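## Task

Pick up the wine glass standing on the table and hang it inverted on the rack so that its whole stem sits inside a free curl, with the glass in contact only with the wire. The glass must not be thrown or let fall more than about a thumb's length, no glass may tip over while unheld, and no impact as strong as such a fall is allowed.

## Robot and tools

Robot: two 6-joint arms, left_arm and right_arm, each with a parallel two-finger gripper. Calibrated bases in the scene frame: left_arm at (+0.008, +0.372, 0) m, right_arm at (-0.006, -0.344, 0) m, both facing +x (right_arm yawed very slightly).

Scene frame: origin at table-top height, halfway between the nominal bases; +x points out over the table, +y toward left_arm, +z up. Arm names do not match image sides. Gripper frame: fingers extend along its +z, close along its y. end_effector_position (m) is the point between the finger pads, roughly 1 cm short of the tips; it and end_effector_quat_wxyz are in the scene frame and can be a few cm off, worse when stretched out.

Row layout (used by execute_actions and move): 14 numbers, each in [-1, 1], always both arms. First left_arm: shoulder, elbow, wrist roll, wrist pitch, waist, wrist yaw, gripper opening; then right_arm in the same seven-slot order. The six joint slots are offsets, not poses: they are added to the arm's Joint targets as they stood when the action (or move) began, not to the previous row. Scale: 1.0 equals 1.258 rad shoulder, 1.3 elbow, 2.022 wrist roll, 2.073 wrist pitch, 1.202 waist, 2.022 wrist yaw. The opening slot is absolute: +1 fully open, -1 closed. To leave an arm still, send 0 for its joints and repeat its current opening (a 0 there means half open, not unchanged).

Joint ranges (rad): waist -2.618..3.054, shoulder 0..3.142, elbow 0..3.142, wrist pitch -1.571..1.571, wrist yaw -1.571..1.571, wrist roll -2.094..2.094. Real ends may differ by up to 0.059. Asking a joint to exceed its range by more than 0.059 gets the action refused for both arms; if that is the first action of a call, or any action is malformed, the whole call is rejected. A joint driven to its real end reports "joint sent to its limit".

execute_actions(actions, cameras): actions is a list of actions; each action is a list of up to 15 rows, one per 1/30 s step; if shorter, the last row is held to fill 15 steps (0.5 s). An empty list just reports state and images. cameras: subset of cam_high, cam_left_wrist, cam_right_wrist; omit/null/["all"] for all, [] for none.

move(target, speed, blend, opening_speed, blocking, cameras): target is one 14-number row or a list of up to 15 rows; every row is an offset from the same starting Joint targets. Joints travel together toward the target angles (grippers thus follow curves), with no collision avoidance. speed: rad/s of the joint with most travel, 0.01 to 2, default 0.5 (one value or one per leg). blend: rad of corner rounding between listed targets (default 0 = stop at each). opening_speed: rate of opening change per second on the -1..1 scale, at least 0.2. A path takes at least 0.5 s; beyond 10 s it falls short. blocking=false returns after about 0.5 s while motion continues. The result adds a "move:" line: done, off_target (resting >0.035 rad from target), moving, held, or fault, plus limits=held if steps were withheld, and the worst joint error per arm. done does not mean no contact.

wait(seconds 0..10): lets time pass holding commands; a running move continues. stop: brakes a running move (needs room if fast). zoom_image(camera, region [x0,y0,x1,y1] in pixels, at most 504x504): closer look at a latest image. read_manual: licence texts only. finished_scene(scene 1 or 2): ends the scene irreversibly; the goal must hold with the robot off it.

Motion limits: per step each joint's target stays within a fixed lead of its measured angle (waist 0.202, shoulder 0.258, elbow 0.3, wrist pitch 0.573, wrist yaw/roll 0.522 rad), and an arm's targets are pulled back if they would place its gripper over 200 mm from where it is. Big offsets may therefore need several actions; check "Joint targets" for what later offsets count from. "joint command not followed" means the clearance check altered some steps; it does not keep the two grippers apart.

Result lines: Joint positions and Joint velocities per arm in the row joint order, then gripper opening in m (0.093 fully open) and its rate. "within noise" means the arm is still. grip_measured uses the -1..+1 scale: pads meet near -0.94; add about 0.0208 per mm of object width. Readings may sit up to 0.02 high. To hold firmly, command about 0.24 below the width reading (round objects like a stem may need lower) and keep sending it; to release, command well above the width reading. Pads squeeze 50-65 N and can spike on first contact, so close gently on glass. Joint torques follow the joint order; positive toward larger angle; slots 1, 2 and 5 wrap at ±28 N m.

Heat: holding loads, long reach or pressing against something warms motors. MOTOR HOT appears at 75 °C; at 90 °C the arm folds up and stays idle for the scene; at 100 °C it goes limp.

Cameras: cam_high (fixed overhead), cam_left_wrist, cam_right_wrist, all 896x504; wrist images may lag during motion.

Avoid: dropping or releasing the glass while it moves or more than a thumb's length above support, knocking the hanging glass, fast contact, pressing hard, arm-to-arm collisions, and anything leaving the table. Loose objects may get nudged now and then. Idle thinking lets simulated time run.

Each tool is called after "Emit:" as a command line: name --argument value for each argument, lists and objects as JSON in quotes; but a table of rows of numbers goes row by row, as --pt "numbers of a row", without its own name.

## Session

Emit:
execute_actions --actions '[]'

Emit:
zoom_image --camera "cam_high" --region '[380, 200, 600, 420]'

Scene clock: 0.00 s.
left_arm: end_effector_position=(+0.4116, +0.3657, +0.1154) grip_measured=+1.000 end_effector_quat_wxyz=(+0.616, -0.002, +0.788, +0.012) | right_arm: end_effector_position=(+0.3798, -0.3517, +0.1213) grip_measured=+1.000 end_effector_quat_wxyz=(+0.635, +0.012, +0.772, -0.012)
Joint names: [shoulder, elbow, wrist roll, wrist pitch, waist, wrist yaw]
Joint positions: left_arm=[1.57 0.392 0.002 0.934 -0.038 -0.059 0.093] | right_arm=[1.521 0.303 0.002 1.025 -0.023 0.026 0.093]
Joint velocities: within noise
Joint torques (N m): no reading
Heat: left arm: 31 °C; right arm: 31 °C.
Joint targets: left_arm=[1.562 0.400 0.002 0.940 -0.038 -0.059] | right_arm=[1.516 0.310 0.002 1.028 -0.023 0.026]
Tool commands: left_gripper/opening=+1.0 right_gripper/opening=+1.0
camera_calibration:
cam_left_wrist: T_world_to_cam=[[0.00468474, -0.999735, -0.0225243, 0.367558], [-0.619573, 0.0147785, -0.7848, 0.380347], [0.784925, 0.017632, -0.61934, -0.177478], [0, 0, 0, 1]] pos_world=[0.373238, 0.364969, 0.196856]
cam_right_wrist: T_world_to_cam=[[-0.0511206, -0.998147, -0.0329985, -0.325919], [-0.573131, 0.0563802, -0.817522, 0.376861], [0.817868, -0.0228798, -0.574951, -0.171161], [0, 0, 0, 1]] pos_world=[0.339316, -0.350479, 0.198929]

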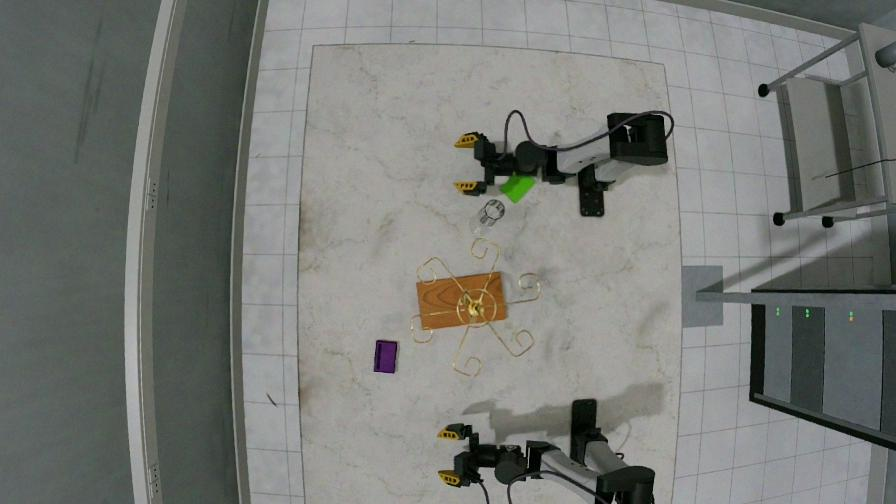

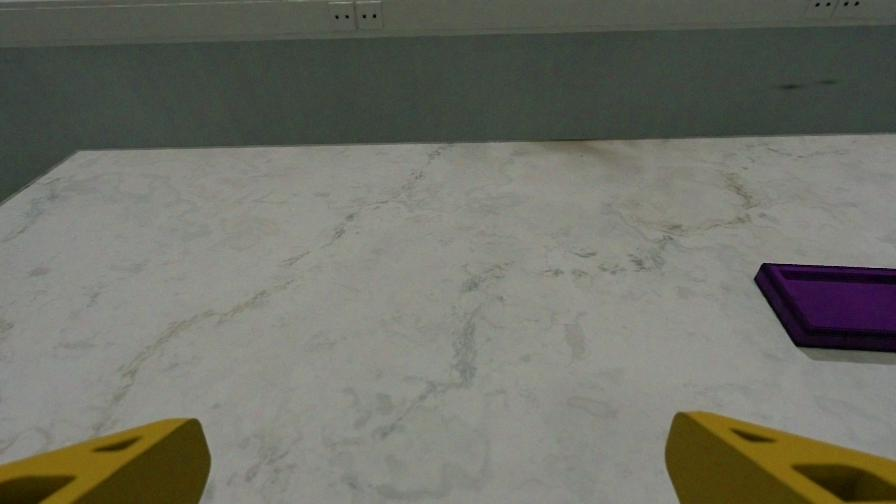

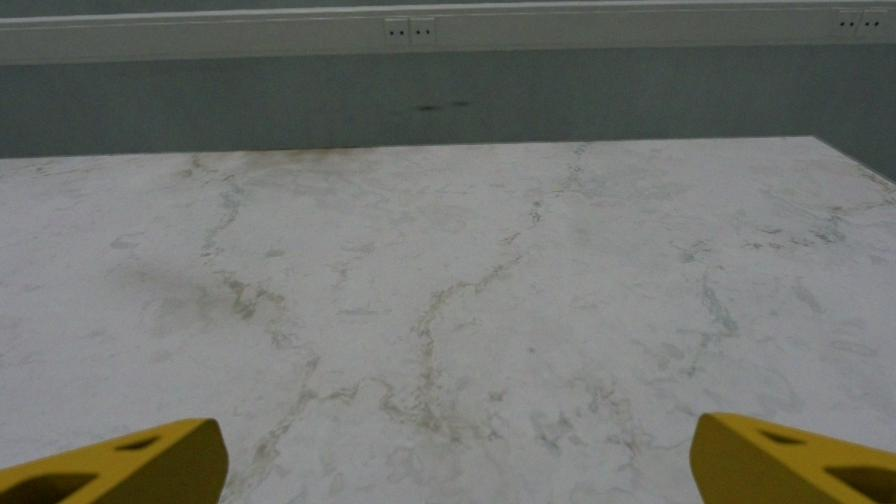

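Scaled by 2.291 from the camera's 896x504 image, which has a finer 1280x720 frame.

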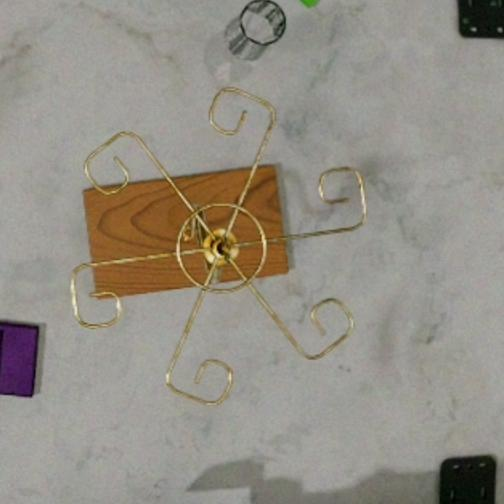

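Emit:
move --target '[-0.4356,0.866,0,-0.748,-0.825,0.029,1,-0.191,0.582,0,-0.448,-0.555,-0.013,1]' --speed 0.9 --cameras '[]'

Emit:
move --target '[0,0,0,0,0,0,1,0,0,-0.743,-0.67,0,-0.775,1]' --speed 1.2

Scene clock: 115.30 s.
left_arm: end_effector_position=(+0.1687, +0.1091, +0.4808) grip_measured=+1.000 end_effector_quat_wxyz=(+0.584, +0.363, +0.649, -0.324) | right_arm: end_effector_position=(+0.3368, -0.6180, +0.3324) grip_measured=+1.000 end_effector_quat_wxyz=(+0.620, +0.251, +0.710, -0.219)
Joint names: [shoulder, elbow, wrist roll, wrist pitch, waist, wrist yaw]
Joint positions: left_arm=[1.013 1.509 0.003 -0.605 -1.026 -0.01 0.093] | right_arm=[1.287 1.039 0.002 0.113 -0.686 0.01 0.093]
Joint velocities: within noise
Joint torques (N m): left_arm=[-1.17 5.96 -0.08 1.91 -0.87 0.1] | right_arm=[-6.05 9.02 -0.15 1.71 -0.59 -0.28]
Heat: left arm: 39 °C; right arm: 36 °C.
Joint targets: left_arm=[1.014 1.525 0.002 -0.611 -1.030 0.000] | right_arm=[1.276 1.066 0.002 0.099 -0.690 -0.001]
move: done
No camera images: "cameras" was empty.

Scene clock: 117.60 s.
left_arm: end_effector_position=(+0.1686, +0.1091, +0.4806) grip_measured=+1.000 end_effector_quat_wxyz=(+0.584, +0.363, +0.650, -0.324) | right_arm: end_effector_position=(+0.2572, -0.3379, +0.2888) grip_measured=+1.000 end_effector_quat_wxyz=(+0.628, -0.300, +0.646, +0.315)
Joint names: [shoulder, elbow, wrist roll, wrist pitch, waist, wrist yaw]
Joint positions: left_arm=[1.013 1.509 0.003 -0.606 -1.026 -0.01 0.093] | right_arm=[1.287 1.039 -1.492 -1.274 -0.686 -1.557 0.093]
Joint velocities: within noise
Joint torques (N m): left_arm=[-1.26 5.97 -0.09 1.98 -1.02 0.11] | right_arm=[-4.67 7.58 -0.19 0.13 -0.49 -0.89]
Heat: left arm: 40 °C; right arm: 36 °C.
Joint targets: left_arm=[1.014 1.525 0.002 -0.611 -1.030 0.000] | right_arm=[1.276 1.066 -1.501 -1.290 -0.690 -1.568]
move: done
camera_calibration:
cam_left_wrist: T_world_to_cam=[[-0.856297, -0.516347, -0.0118681, 0.20772], [-0.253422, 0.44007, -0.861461, 0.448917], [0.450036, -0.734659, -0.507685, 0.32878], [0, 0, 0, 1]] pos_world=[0.143673, 0.151242, 0.556106]
cam_right_wrist: T_world_to_cam=[[0.774102, -0.629337, -0.0685663, -0.390246], [-0.313161, -0.286549, -0.905439, 0.285399], [0.550179, 0.722374, -0.418902, 0.301339], [0, 0, 0, 1]] pos_world=[0.225676, -0.381495, 0.357885]

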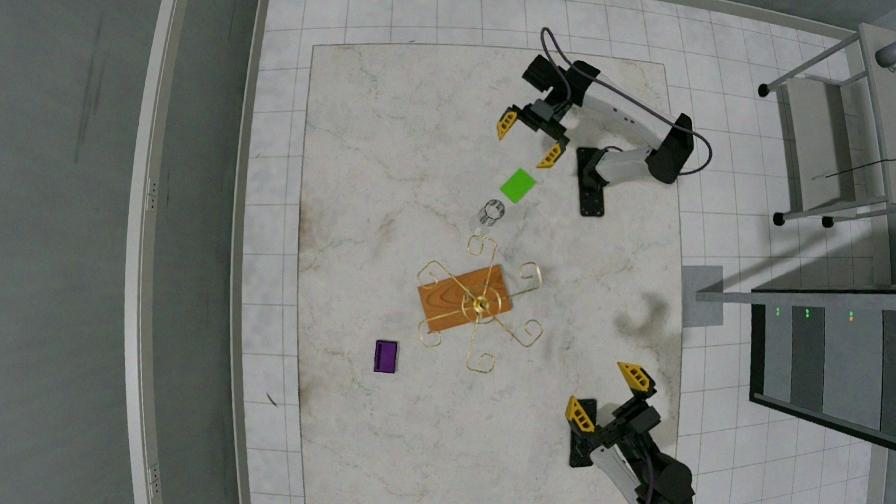

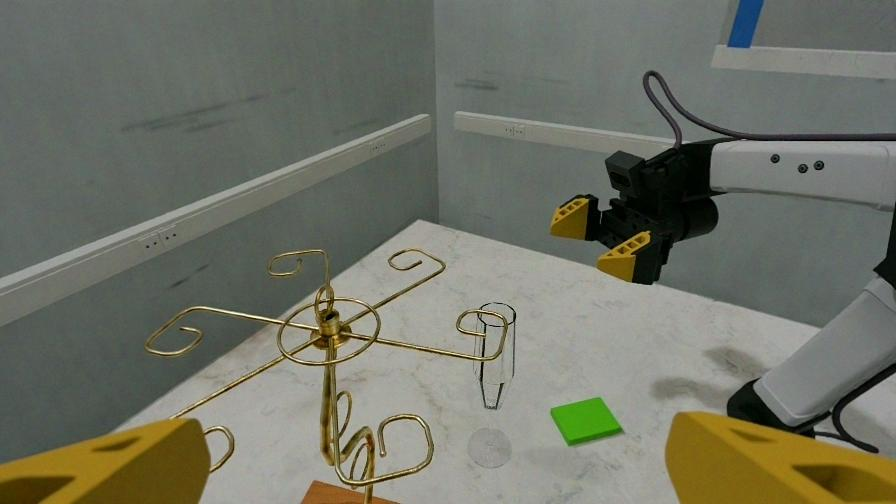

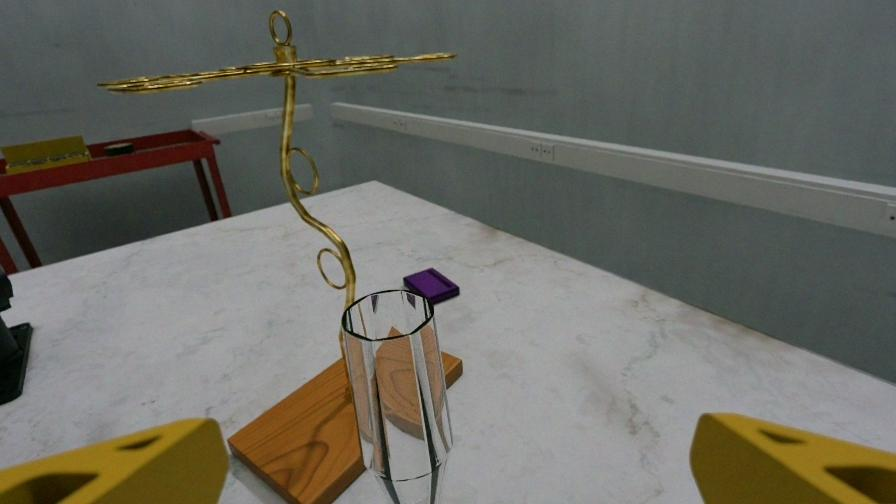

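Emit:
move --target '[0,0,0,0,0,0,1,0.2528,-0.2823,0.7423,0.2957,0.1339,0,1]' --speed 0.9

Emit:
zoom_image --camera "cam_high" --region '[400, 200, 580, 380]'

Scene clock: 148.07 s.
left_arm: end_effector_position=(+0.1686, +0.1091, +0.4804) grip_measured=+1.000 end_effector_quat_wxyz=(+0.584, +0.364, +0.650, -0.323) | right_arm: end_effector_position=(+0.2749, -0.3112, +0.1513) grip_measured=+1.000 end_effector_quat_wxyz=(+0.184, +0.181, +0.687, +0.679)
Joint names: [shoulder, elbow, wrist roll, wrist pitch, waist, wrist yaw]
Joint positions: left_arm=[1.013 1.509 0.003 -0.606 -1.026 -0.01 0.093] | right_arm=[1.588 0.709 -0.009 -0.693 -0.536 -1.561 0.093]
Joint velocities: within noise
Joint torques (N m): left_arm=[-1.33 6.01 -0.08 1.97 -0.8 0.09] | right_arm=[-4.7 3.66 -0.1 0.45 0.72 -0.88]
Heat: left arm: 44 °C; right arm: 36 °C.
Joint targets: left_arm=[1.014 1.525 0.002 -0.611 -1.030 0.000] | right_arm=[1.594 0.699 0.000 -0.677 -0.530 -1.568]
move: done
camera_calibration:
cam_left_wrist: T_world_to_cam=[[-0.856302, -0.516339, -0.0118668, 0.207717], [-0.253763, 0.440632, -0.861074, 0.448558], [0.449835, -0.734328, -0.508342, 0.329017], [0, 0, 0, 1]] pos_world=[0.143693, 0.15121, 0.55596]
cam_right_wrist: T_world_to_cam=[[-0.037915, -0.0020015, -0.999279, 0.162664], [-0.994072, 0.102052, 0.037513, 0.33956], [0.101903, 0.994777, -0.00585892, 0.360215], [0, 0, 0, 1]] pos_world=[0.307007, -0.392661, 0.151919]

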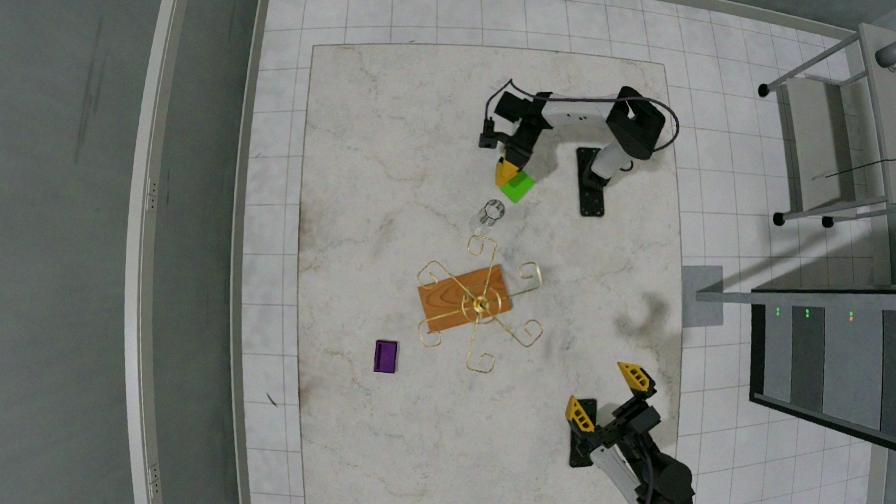

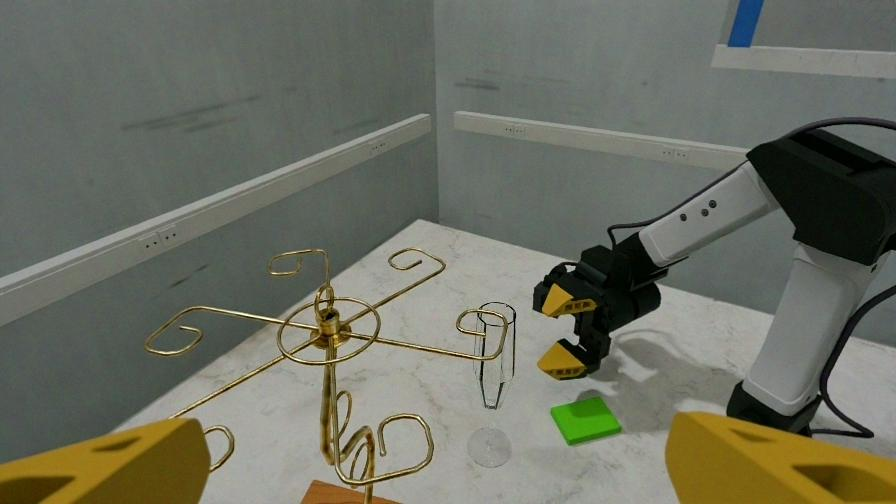

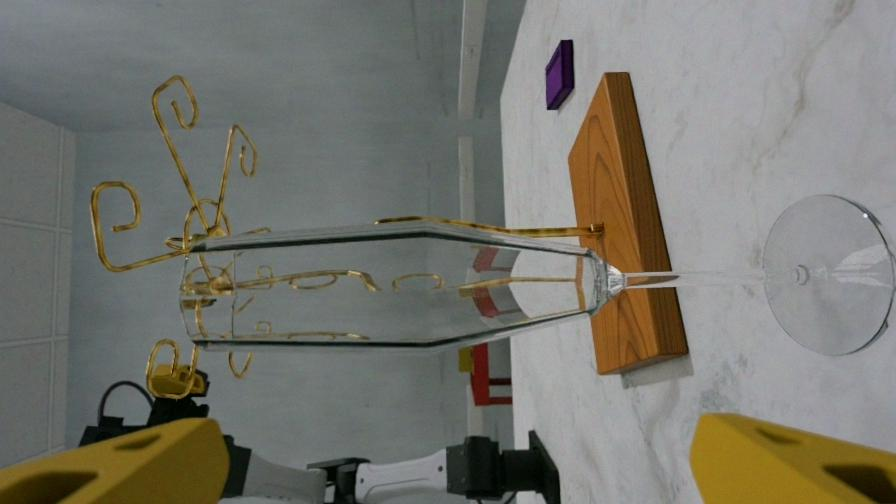

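Scaled by 2.800 from the camera's 896x504 image, which has a finer 1280x720 frame.

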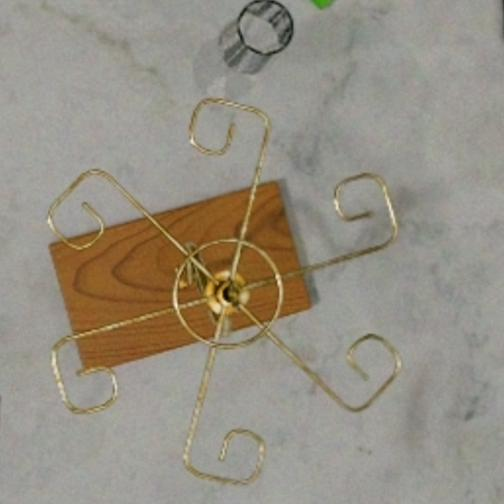

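Emit:
zoom_image --camera "cam_high" --region '[445, 270, 515, 340]'

Emit:
zoom_image --camera "cam_left_wrist" --region '[250, 220, 560, 504]'

Scaled by 7.200 from the camera's 896x504 image, which has a finer 1280x720 frame.

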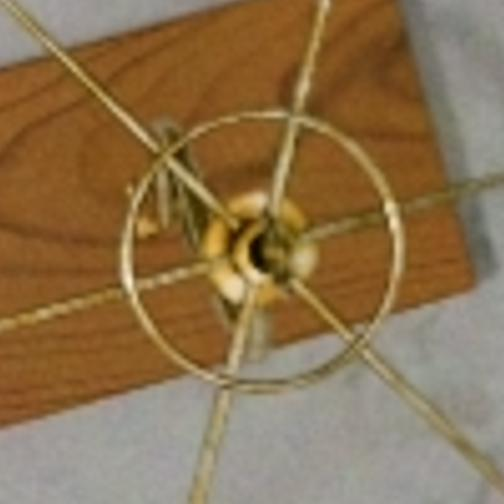

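Scaled by 1.626 from the camera's 896x504 image, which has a finer 1280x720 frame.

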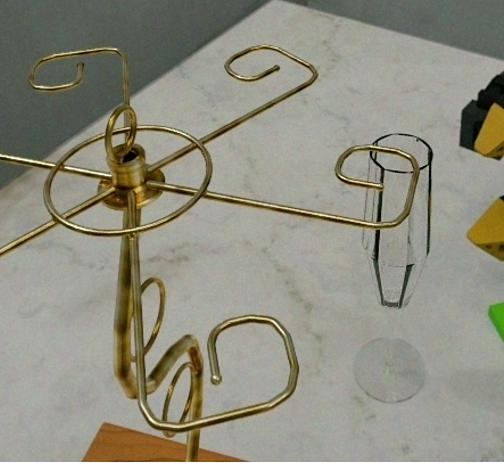

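Emit:
move --target '[0,0,0,0,0,0,1,-0.1073,0.0085,-0.7468,-0.0304,0.0225,0,1]' --speed 0.9 --cameras '["cam_right_wrist"]'

Scene clock: 306.03 s.
left_arm: end_effector_position=(+0.1686, +0.1091, +0.4803) grip_measured=+1.000 end_effector_quat_wxyz=(+0.584, +0.364, +0.650, -0.323) | right_arm: end_effector_position=(+0.2670, -0.3000, +0.1741) grip_measured=+1.000 end_effector_quat_wxyz=(+0.606, -0.367, +0.609, +0.357)
Joint names: [shoulder, elbow, wrist roll, wrist pitch, waist, wrist yaw]
Joint positions: left_arm=[1.013 1.509 0.003 -0.607 -1.026 -0.01 0.093] | right_arm=[1.475 0.709 -1.501 -0.724 -0.51 -1.561 0.093]
Joint velocities: within noise
Joint torques (N m): left_arm=[-1.32 6.04 -0.08 1.99 -0.85 0.1] | right_arm=[-6.08 4.97 -0.15 0.12 0.54 -0.87]
Heat: left arm: 49 °C; right arm: 32 °C.
Joint targets: left_arm=[1.014 1.525 0.002 -0.611 -1.030 0.000] | right_arm=[1.459 0.710 -1.510 -0.740 -0.503 -1.568]
move: done
camera_calibration:
cam_right_wrist: T_world_to_cam=[[0.874221, -0.484686, -0.0286048, -0.372154], [-0.224629, -0.351524, -0.90883, 0.152979], [0.430442, 0.800944, -0.416184, 0.275674], [0, 0, 0, 1]] pos_world=[0.241046, -0.347402, 0.243117]
Images, in order (width x height): cam_right_wrist 896x504.

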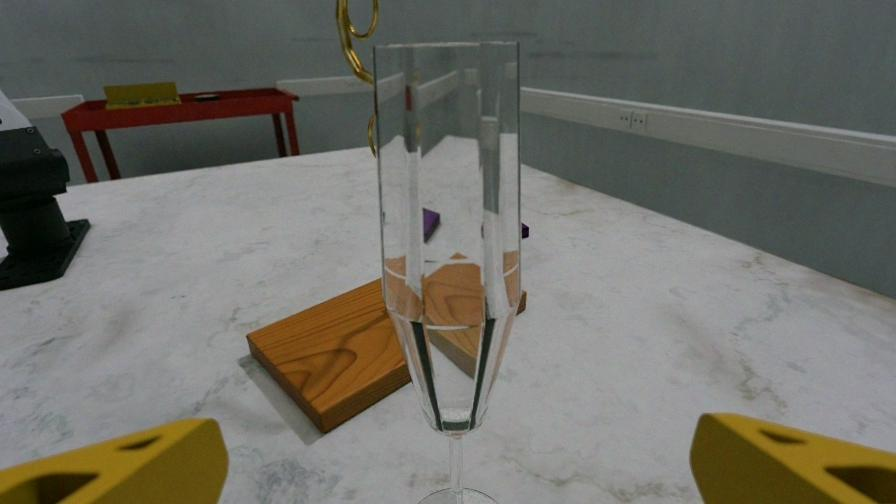

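Emit:
move --pt "0 0 0 0 0 0 1 0.1661 0.1577 0 0.0024 0.1755 0 1" --pt "0 0 0 0 0 0 1 0.2297 0.2277 0 -0.0039 0.2654 0 1" --speed 0.4 --blend 0.04 --cameras '["cam_right_wrist","cam_high"]'

Scene clock: 334.37 s.
left_arm: end_effector_position=(+0.1686, +0.1091, +0.4803) grip_measured=+1.000 end_effector_quat_wxyz=(+0.584, +0.364, +0.650, -0.323) | right_arm: end_effector_position=(+0.3082, -0.2277, +0.1731) grip_measured=+1.000 end_effector_quat_wxyz=(+0.541, -0.461, +0.541, +0.450)
Joint names: [shoulder, elbow, wrist roll, wrist pitch, waist, wrist yaw]
Joint positions: left_arm=[1.013 1.509 0.003 -0.607 -1.026 -0.01 0.093] | right_arm=[1.74 0.98 -1.502 -0.732 -0.186 -1.561 0.093]
Joint velocities: within noise
Joint torques (N m): left_arm=[-1.25 5.89 -0.11 1.97 -0.76 0.05] | right_arm=[-6.35 6.86 -0.19 0.14 0.24 -0.87]
Heat: left arm: 49 °C; right arm: 32 °C.
Joint targets: left_arm=[1.014 1.525 0.002 -0.611 -1.030 0.000] | right_arm=[1.748 1.006 -1.510 -0.748 -0.184 -1.568]
move: done
camera_calibration:
cam_right_wrist: T_world_to_cam=[[0.982971, -0.181642, -0.0278423, -0.337822], [-0.100548, -0.404816, -0.908853, 0.136348], [0.153815, 0.896175, -0.416186, 0.306454], [0, 0, 0, 1]] pos_world=[0.298641, -0.280804, 0.242057]
Images, in order (width x height): cam_high 896x504, cam_right_wrist 896x504.

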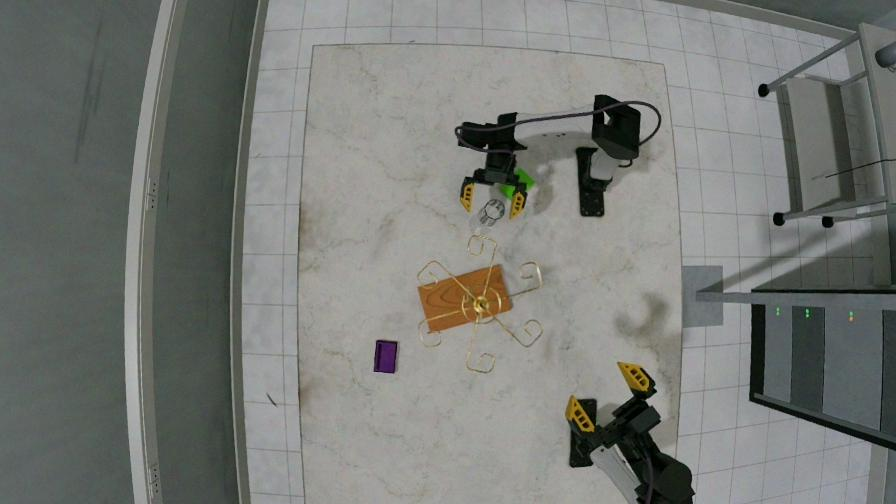

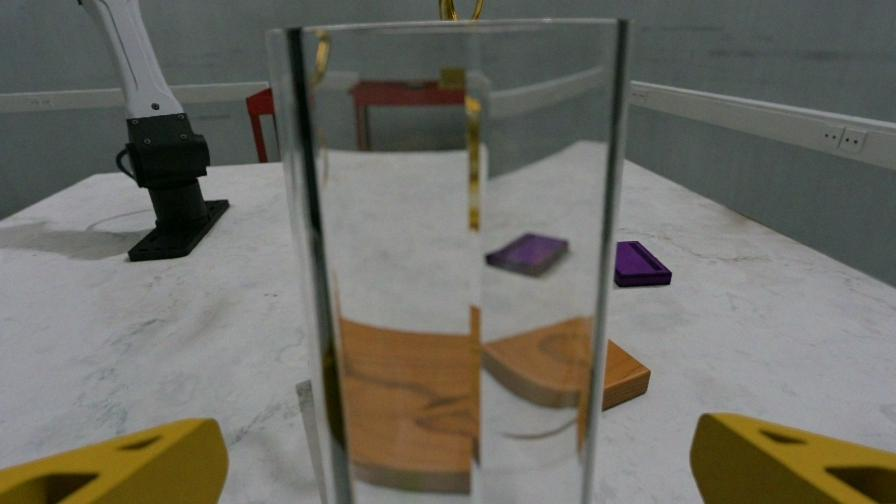

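Emit:
move --target '[0,0,0,0,0,0,1,0.0334,0.04,0,-0.0048,0.0566,0,1]' --speed 0.2 --cameras '["cam_right_wrist"]'

Scene clock: 387.27 s.
left_arm: end_effector_position=(+0.1686, +0.1091, +0.4802) grip_measured=+1.000 end_effector_quat_wxyz=(+0.583, +0.364, +0.650, -0.323) | right_arm: end_effector_position=(+0.3118, -0.2085, +0.1733) grip_measured=+1.000 end_effector_quat_wxyz=(+0.526, -0.478, +0.526, +0.467)
Joint names: [shoulder, elbow, wrist roll, wrist pitch, waist, wrist yaw]
Joint positions: left_arm=[1.013 1.509 0.003 -0.607 -1.026 -0.01 0.093] | right_arm=[1.781 1.032 -1.502 -0.742 -0.12 -1.561 0.093]
Joint velocities: within noise
Joint torques (N m): left_arm=[-1.28 6.13 -0.13 1.99 -0.79 0.09] | right_arm=[-6.37 6.89 -0.13 0.2 0.42 -0.84]
Heat: left arm: 50 °C; right arm: 36 °C.
Joint targets: left_arm=[1.014 1.525 0.002 -0.611 -1.030 0.000] | right_arm=[1.790 1.058 -1.510 -0.758 -0.116 -1.568]
move: done
camera_calibration:
cam_right_wrist: T_world_to_cam=[[0.992809, -0.116422, -0.0278423, -0.327359], [-0.0736329, -0.410565, -0.908853, 0.135058], [0.0943796, 0.904368, -0.416186, 0.309029], [0, 0, 0, 1]] pos_world=[0.305784, -0.262138, 0.242247]
Images, in order (width x height): cam_right_wrist 896x504.

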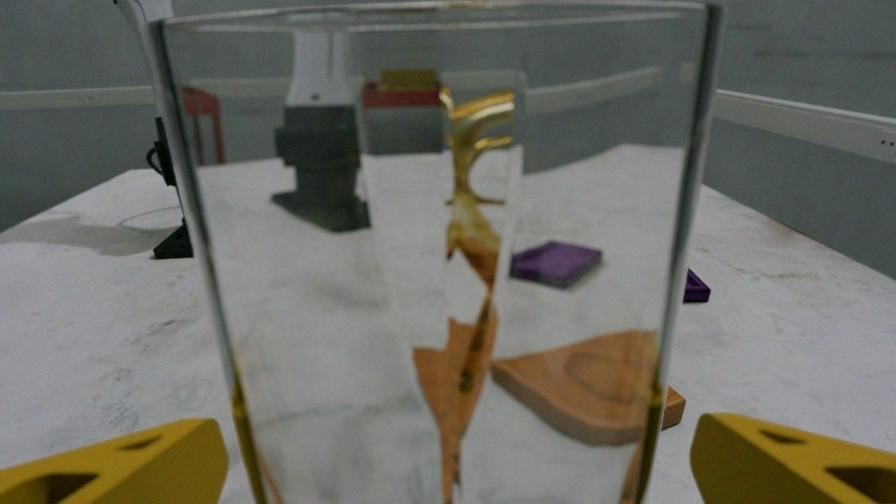

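Emit:
move --target '[0,0,0,0,0,0,1,0,0,0,0,0,0,-0.25]' --opening_speed 0.4 --cameras '["cam_right_wrist","cam_left_wrist"]'

Scene clock: 396.50 s.
left_arm: end_effector_position=(+0.1686, +0.1091, +0.4802) grip_measured=+1.000 end_effector_quat_wxyz=(+0.583, +0.364, +0.650, -0.323) | right_arm: end_effector_position=(+0.3117, -0.2085, +0.1733) grip_measured=+0.003 end_effector_quat_wxyz=(+0.525, -0.477, +0.526, +0.468)
Joint names: [shoulder, elbow, wrist roll, wrist pitch, waist, wrist yaw]
Joint positions: left_arm=[1.013 1.509 0.003 -0.607 -1.026 -0.01 0.093] | right_arm=[1.781 1.032 -1.502 -0.744 -0.12 -1.561 0.045]
Joint velocities: within noise
Joint torques (N m): left_arm=[-1.31 6.06 -0.03 1.94 -0.65 0.11] | right_arm=[-6.39 6.94 -0.14 0.18 0.32 -0.89]
Heat: left arm: 50 °C; right arm: 36 °C.
Joint targets: left_arm=[1.014 1.525 0.002 -0.611 -1.030 0.000] | right_arm=[1.790 1.058 -1.510 -0.758 -0.116 -1.568]
move: done
camera_calibration:
cam_left_wrist: T_world_to_cam=[[-0.856307, -0.516331, -0.0118655, 0.207714], [-0.254103, 0.441194, -0.860685, 0.448199], [0.449634, -0.733996, -0.508999, 0.329254], [0, 0, 0, 1]] pos_world=[0.143712, 0.151178, 0.555813]
cam_right_wrist: T_world_to_cam=[[0.992748, -0.116374, -0.0301343, -0.326754], [-0.0756531, -0.410005, -0.90894, 0.13586], [0.0934222, 0.904628, -0.415836, 0.309341], [0, 0, 0, 1]] pos_world=[0.305763, -0.262161, 0.242277]
Images, in order (width x height): cam_left_wrist 896x504, cam_right_wrist 896x504.

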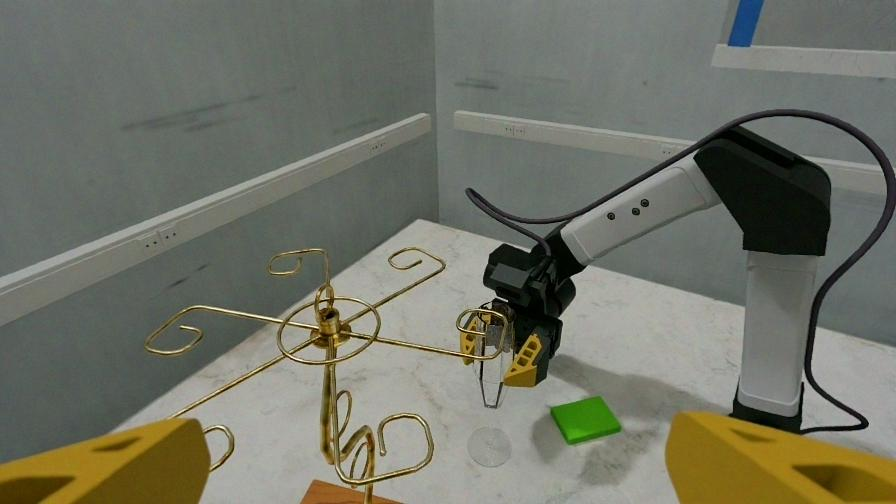

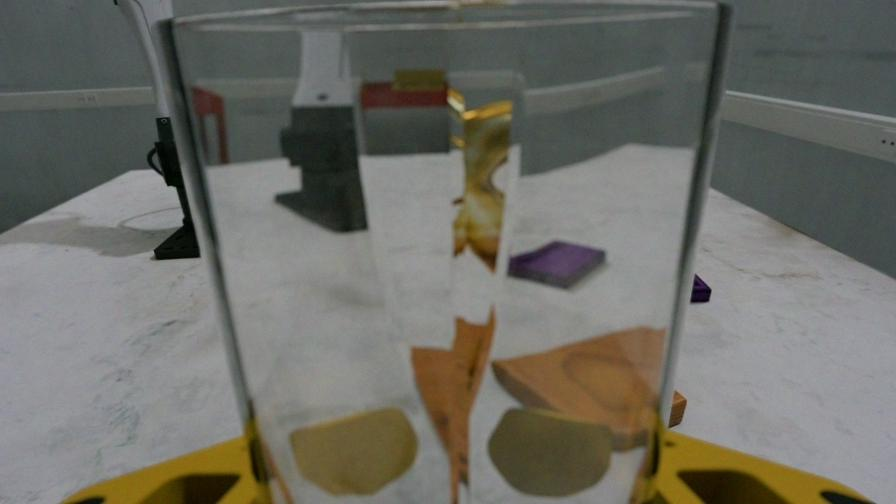

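Emit:
move --pt "0 0 0 0 0 0 1 -0.054 0.0977 0 -0.095 0 0 -0.25" --pt "0 0 0 0 0 0 1 -0.4086 0.0262 0 -0.2566 -0.4775 0 -0.25" --speed '[0.2,0.4]' --blend 0.05 --cameras '["cam_right_wrist","cam_left_wrist","cam_high"]'

Scene clock: 416.03 s.
left_arm: end_effector_position=(+0.1686, +0.1091, +0.4802) grip_measured=+1.000 end_effector_quat_wxyz=(+0.583, +0.364, +0.650, -0.323) | right_arm: end_effector_position=(+0.2610, -0.3403, +0.3041) grip_measured=-0.003 end_effector_quat_wxyz=(+0.637, -0.323, +0.636, +0.292)
Joint names: [shoulder, elbow, wrist roll, wrist pitch, waist, wrist yaw]
Joint positions: left_arm=[1.013 1.509 0.003 -0.607 -1.026 -0.01 0.093] | right_arm=[1.289 1.103 -1.503 -1.275 -0.684 -1.554 0.045]
Joint velocities: within noise
Joint torques (N m): left_arm=[-1.24 6.17 -0.05 2 -0.72 0.07] | right_arm=[-4.83 4.67 -0.19 0.16 -0.64 -0.95]
Heat: left arm: 50 °C; right arm: 36 °C.
Joint targets: left_arm=[1.014 1.525 0.002 -0.611 -1.030 0.000] | right_arm=[1.276 1.092 -1.510 -1.290 -0.689 -1.568]
move: done
camera_calibration:
cam_left_wrist: T_world_to_cam=[[-0.856307, -0.516331, -0.0118655, 0.207714], [-0.254103, 0.441194, -0.860685, 0.448199], [0.449634, -0.733996, -0.508999, 0.329254], [0, 0, 0, 1]] pos_world=[0.143712, 0.151178, 0.555813]
cam_right_wrist: T_world_to_cam=[[0.777247, -0.629194, 0.0016064, -0.415818], [-0.264539, -0.329101, -0.906483, 0.272959], [0.570882, 0.704136, -0.422238, 0.296841], [0, 0, 0, 1]] pos_world=[0.225941, -0.380816, 0.373439]

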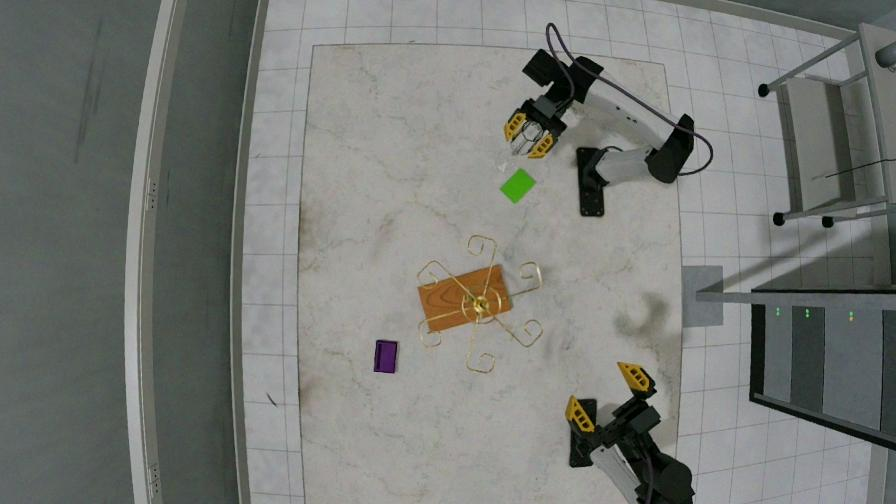

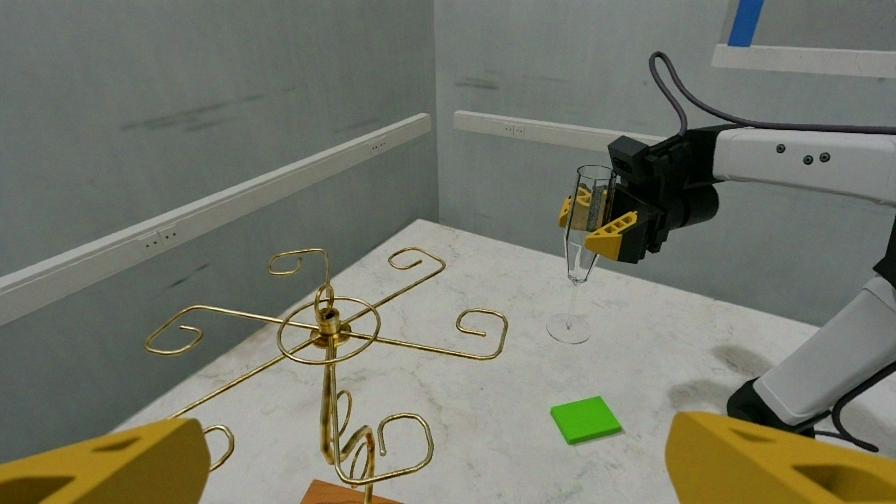

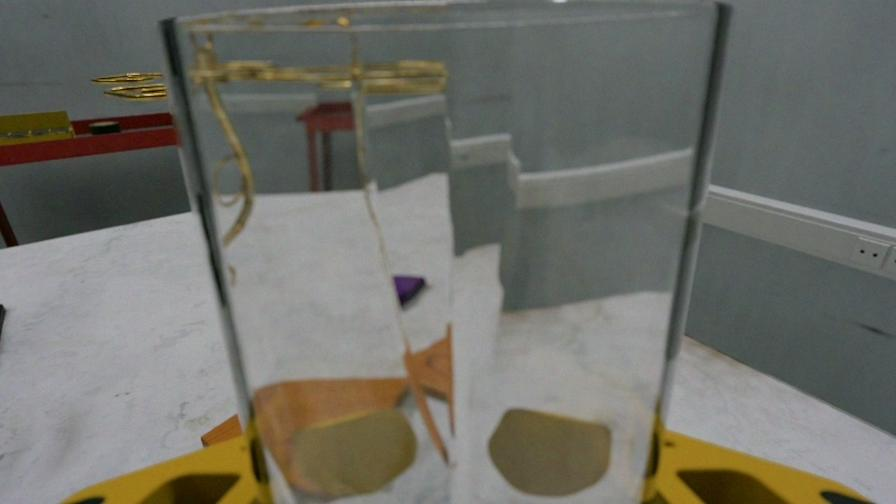

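Emit:
move --target '[0,0,0,0,0,0,1,0,0,0.782,0,0,0,-0.25]' --speed 0.7 --cameras '[]'

Emit:
move --target '[0,0,0,0,0,0,1,0,0,0.782,0,0,0,-0.25]' --speed 0.7

Emit:
zoom_image --camera "cam_high" --region '[400, 200, 580, 380]'

Scene clock: 426.03 s.
left_arm: end_effector_position=(+0.1686, +0.1091, +0.4802) grip_measured=+1.000 end_effector_quat_wxyz=(+0.583, +0.364, +0.650, -0.323) | right_arm: end_effector_position=(+0.2609, -0.3403, +0.3040) grip_measured=-0.003 end_effector_quat_wxyz=(+0.249, +0.215, +0.680, +0.655)
Joint names: [shoulder, elbow, wrist roll, wrist pitch, waist, wrist yaw]
Joint positions: left_arm=[1.013 1.509 0.003 -0.607 -1.026 -0.01 0.093] | right_arm=[1.289 1.103 0.05 -1.277 -0.684 -1.553 0.045]
Joint velocities: within noise
Joint torques (N m): left_arm=[-1.33 6 -0.05 1.96 -1.09 0.07] | right_arm=[-5.16 4.81 0.04 0.24 -0.66 -0.96]
Heat: left arm: 50 °C; right arm: 35 °C.
Joint targets: left_arm=[1.014 1.525 0.002 -0.611 -1.030 0.000] | right_arm=[1.276 1.092 0.071 -1.290 -0.689 -1.568]
move: done
No camera images: "cameras" was empty.

Scene clock: 429.13 s.
left_arm: end_effector_position=(+0.1686, +0.1091, +0.4802) grip_measured=+1.000 end_effector_quat_wxyz=(+0.583, +0.364, +0.650, -0.323) | right_arm: end_effector_position=(+0.2610, -0.3403, +0.3039) grip_measured=-0.004 end_effector_quat_wxyz=(-0.294, +0.637, +0.322, +0.636)
Joint names: [shoulder, elbow, wrist roll, wrist pitch, waist, wrist yaw]
Joint positions: left_arm=[1.013 1.509 0.003 -0.607 -1.026 -0.01 0.093] | right_arm=[1.289 1.103 1.643 -1.277 -0.684 -1.552 0.045]
Joint velocities: within noise
Joint torques (N m): left_arm=[-1.35 5.81 -0.1 1.97 -0.83 0.11] | right_arm=[-4.71 4.62 -0.03 0.19 -0.66 -0.92]
Heat: left arm: 50 °C; right arm: 35 °C.
Joint targets: left_arm=[1.014 1.525 0.002 -0.611 -1.030 0.000] | right_arm=[1.276 1.092 1.653 -1.290 -0.689 -1.568]
move: done
camera_calibration:
cam_left_wrist: T_world_to_cam=[[-0.856307, -0.516331, -0.0118655, 0.207714], [-0.254103, 0.441194, -0.860685, 0.448199], [0.449634, -0.733996, -0.508999, 0.329254], [0, 0, 0, 1]] pos_world=[0.143712, 0.151178, 0.555813]
cam_right_wrist: T_world_to_cam=[[-0.789926, 0.613183, 0.00471975, 0.415026], [-0.23556, -0.310546, 0.920909, -0.283821], [0.566152, 0.726338, 0.38975, 0.0587844], [0, 0, 0, 1]] pos_world=[0.227702, -0.385324, 0.236503]

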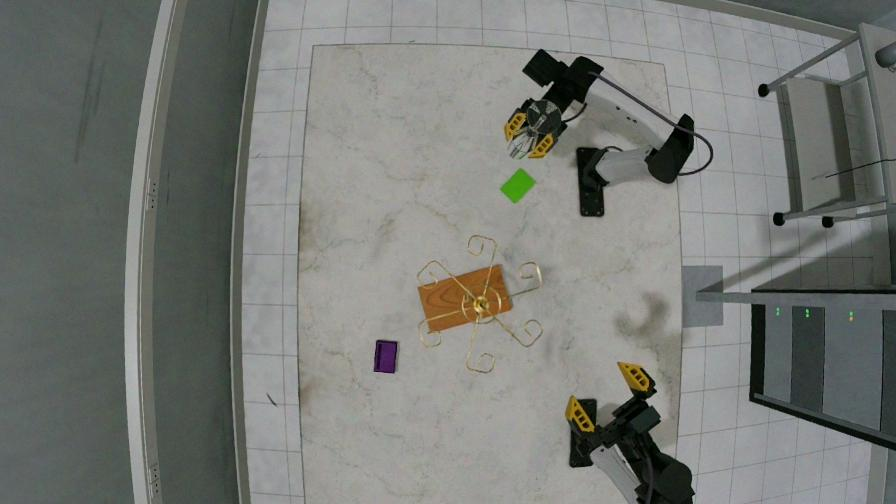

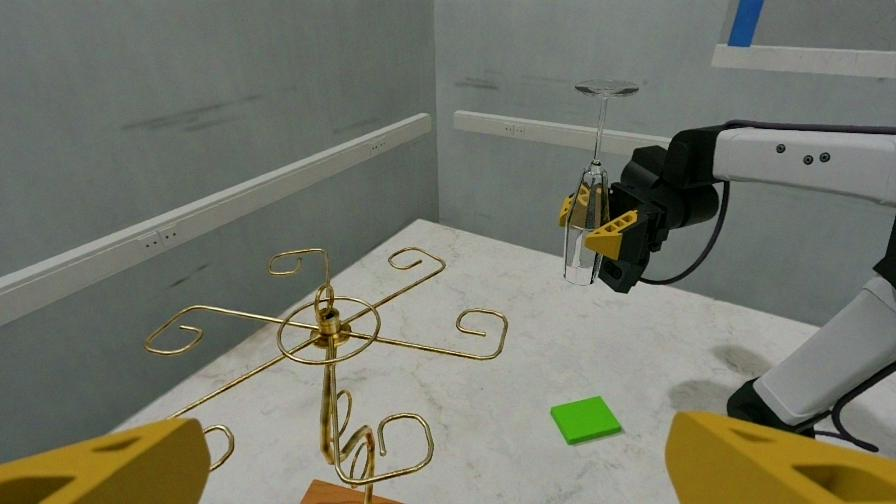

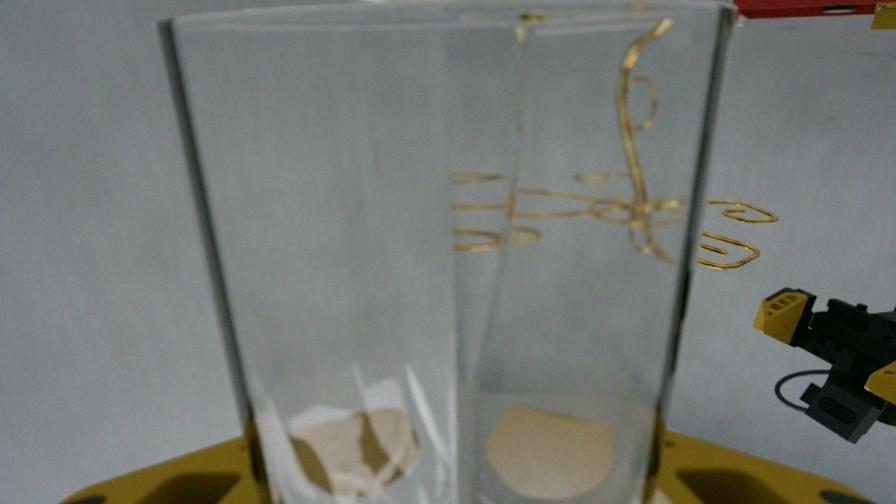

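Scaled by 2.800 from the camera's 896x504 image, which has a finer 1280x720 frame.

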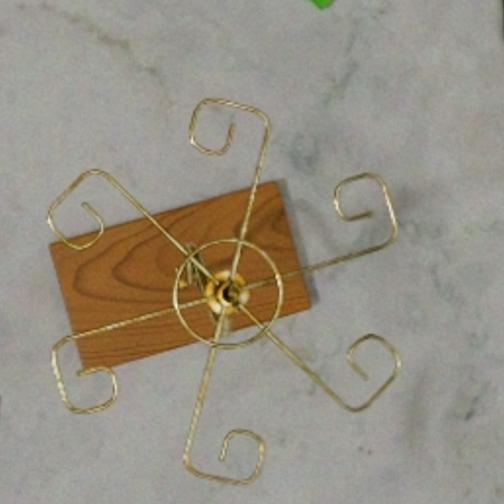

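Emit:
move --pt "0 0 0 0 0 0 1 0.65 0.404 0 0.134 0.551 0 -0.25" --pt "0 0 0 0 0 0 1 0.725 0.502 0 0.117 0.652 0 -0.25" --speed '[0.45,0.15]' --blend 0.03 --cameras '["cam_high","cam_left_wrist"]'

Emit:
zoom_image --camera "cam_high" --region '[400, 200, 580, 380]'

Emit:
zoom_image --camera "cam_left_wrist" --region '[300, 200, 620, 380]'

Scene clock: 462.63 s.
left_arm: end_effector_position=(+0.1686, +0.1091, +0.4802) grip_measured=+1.000 end_effector_quat_wxyz=(+0.583, +0.364, +0.650, -0.323) | right_arm: end_effector_position=(+0.3958, -0.1317, +0.1941) grip_measured=-0.004 end_effector_quat_wxyz=(+0.524, -0.482, -0.527, -0.464)
Joint names: [shoulder, elbow, wrist roll, wrist pitch, waist, wrist yaw]
Joint positions: left_arm=[1.013 1.509 0.003 -0.607 -1.026 -0.01 0.093] | right_arm=[2.184 1.711 1.646 -1.039 0.092 -1.55 0.045]
Joint velocities: within noise
Joint torques (N m): left_arm=[-1.13 6.02 -0.09 1.99 -1.05 0.09] | right_arm=[-10.61 7.99 -0.03 0.18 0.03 -0.92]
Heat: left arm: 51 °C; right arm: 34 °C.
Joint targets: left_arm=[1.014 1.525 0.002 -0.611 -1.030 0.000] | right_arm=[2.188 1.745 1.652 -1.048 0.094 -1.568]
move: done
camera_calibration:
cam_left_wrist: T_world_to_cam=[[-0.856307, -0.516331, -0.0118655, 0.207714], [-0.254103, 0.441194, -0.860685, 0.448199], [0.449634, -0.733996, -0.508999, 0.329254], [0, 0, 0, 1]] pos_world=[0.143712, 0.151178, 0.555813]
Images, in order (width x height): cam_high 896x504, cam_left_wrist 896x504.

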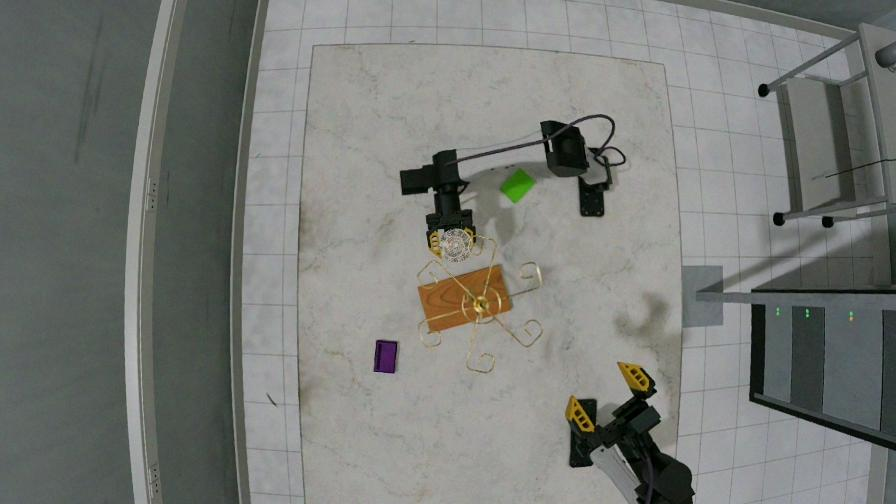

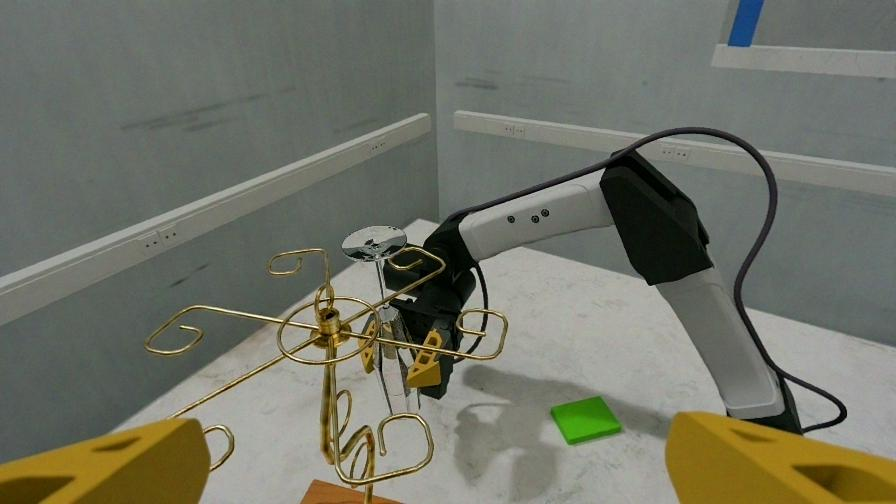

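Scaled by 2.800 from the camera's 896x504 image, which has a finer 1280x720 frame.

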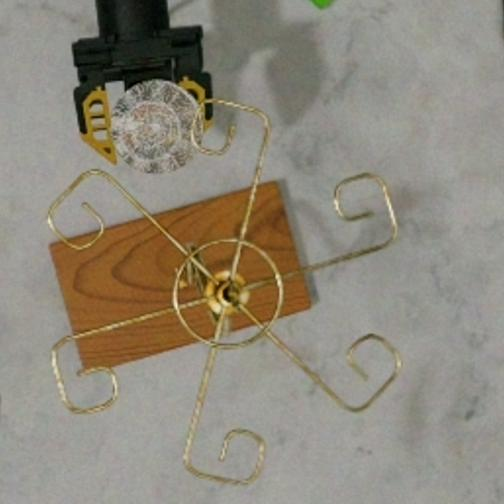

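Scaled by 1.575 from the camera's 896x504 image, which has a finer 1280x720 frame.

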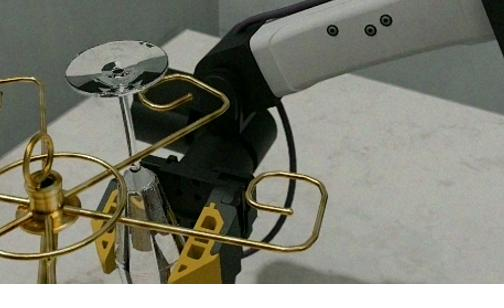

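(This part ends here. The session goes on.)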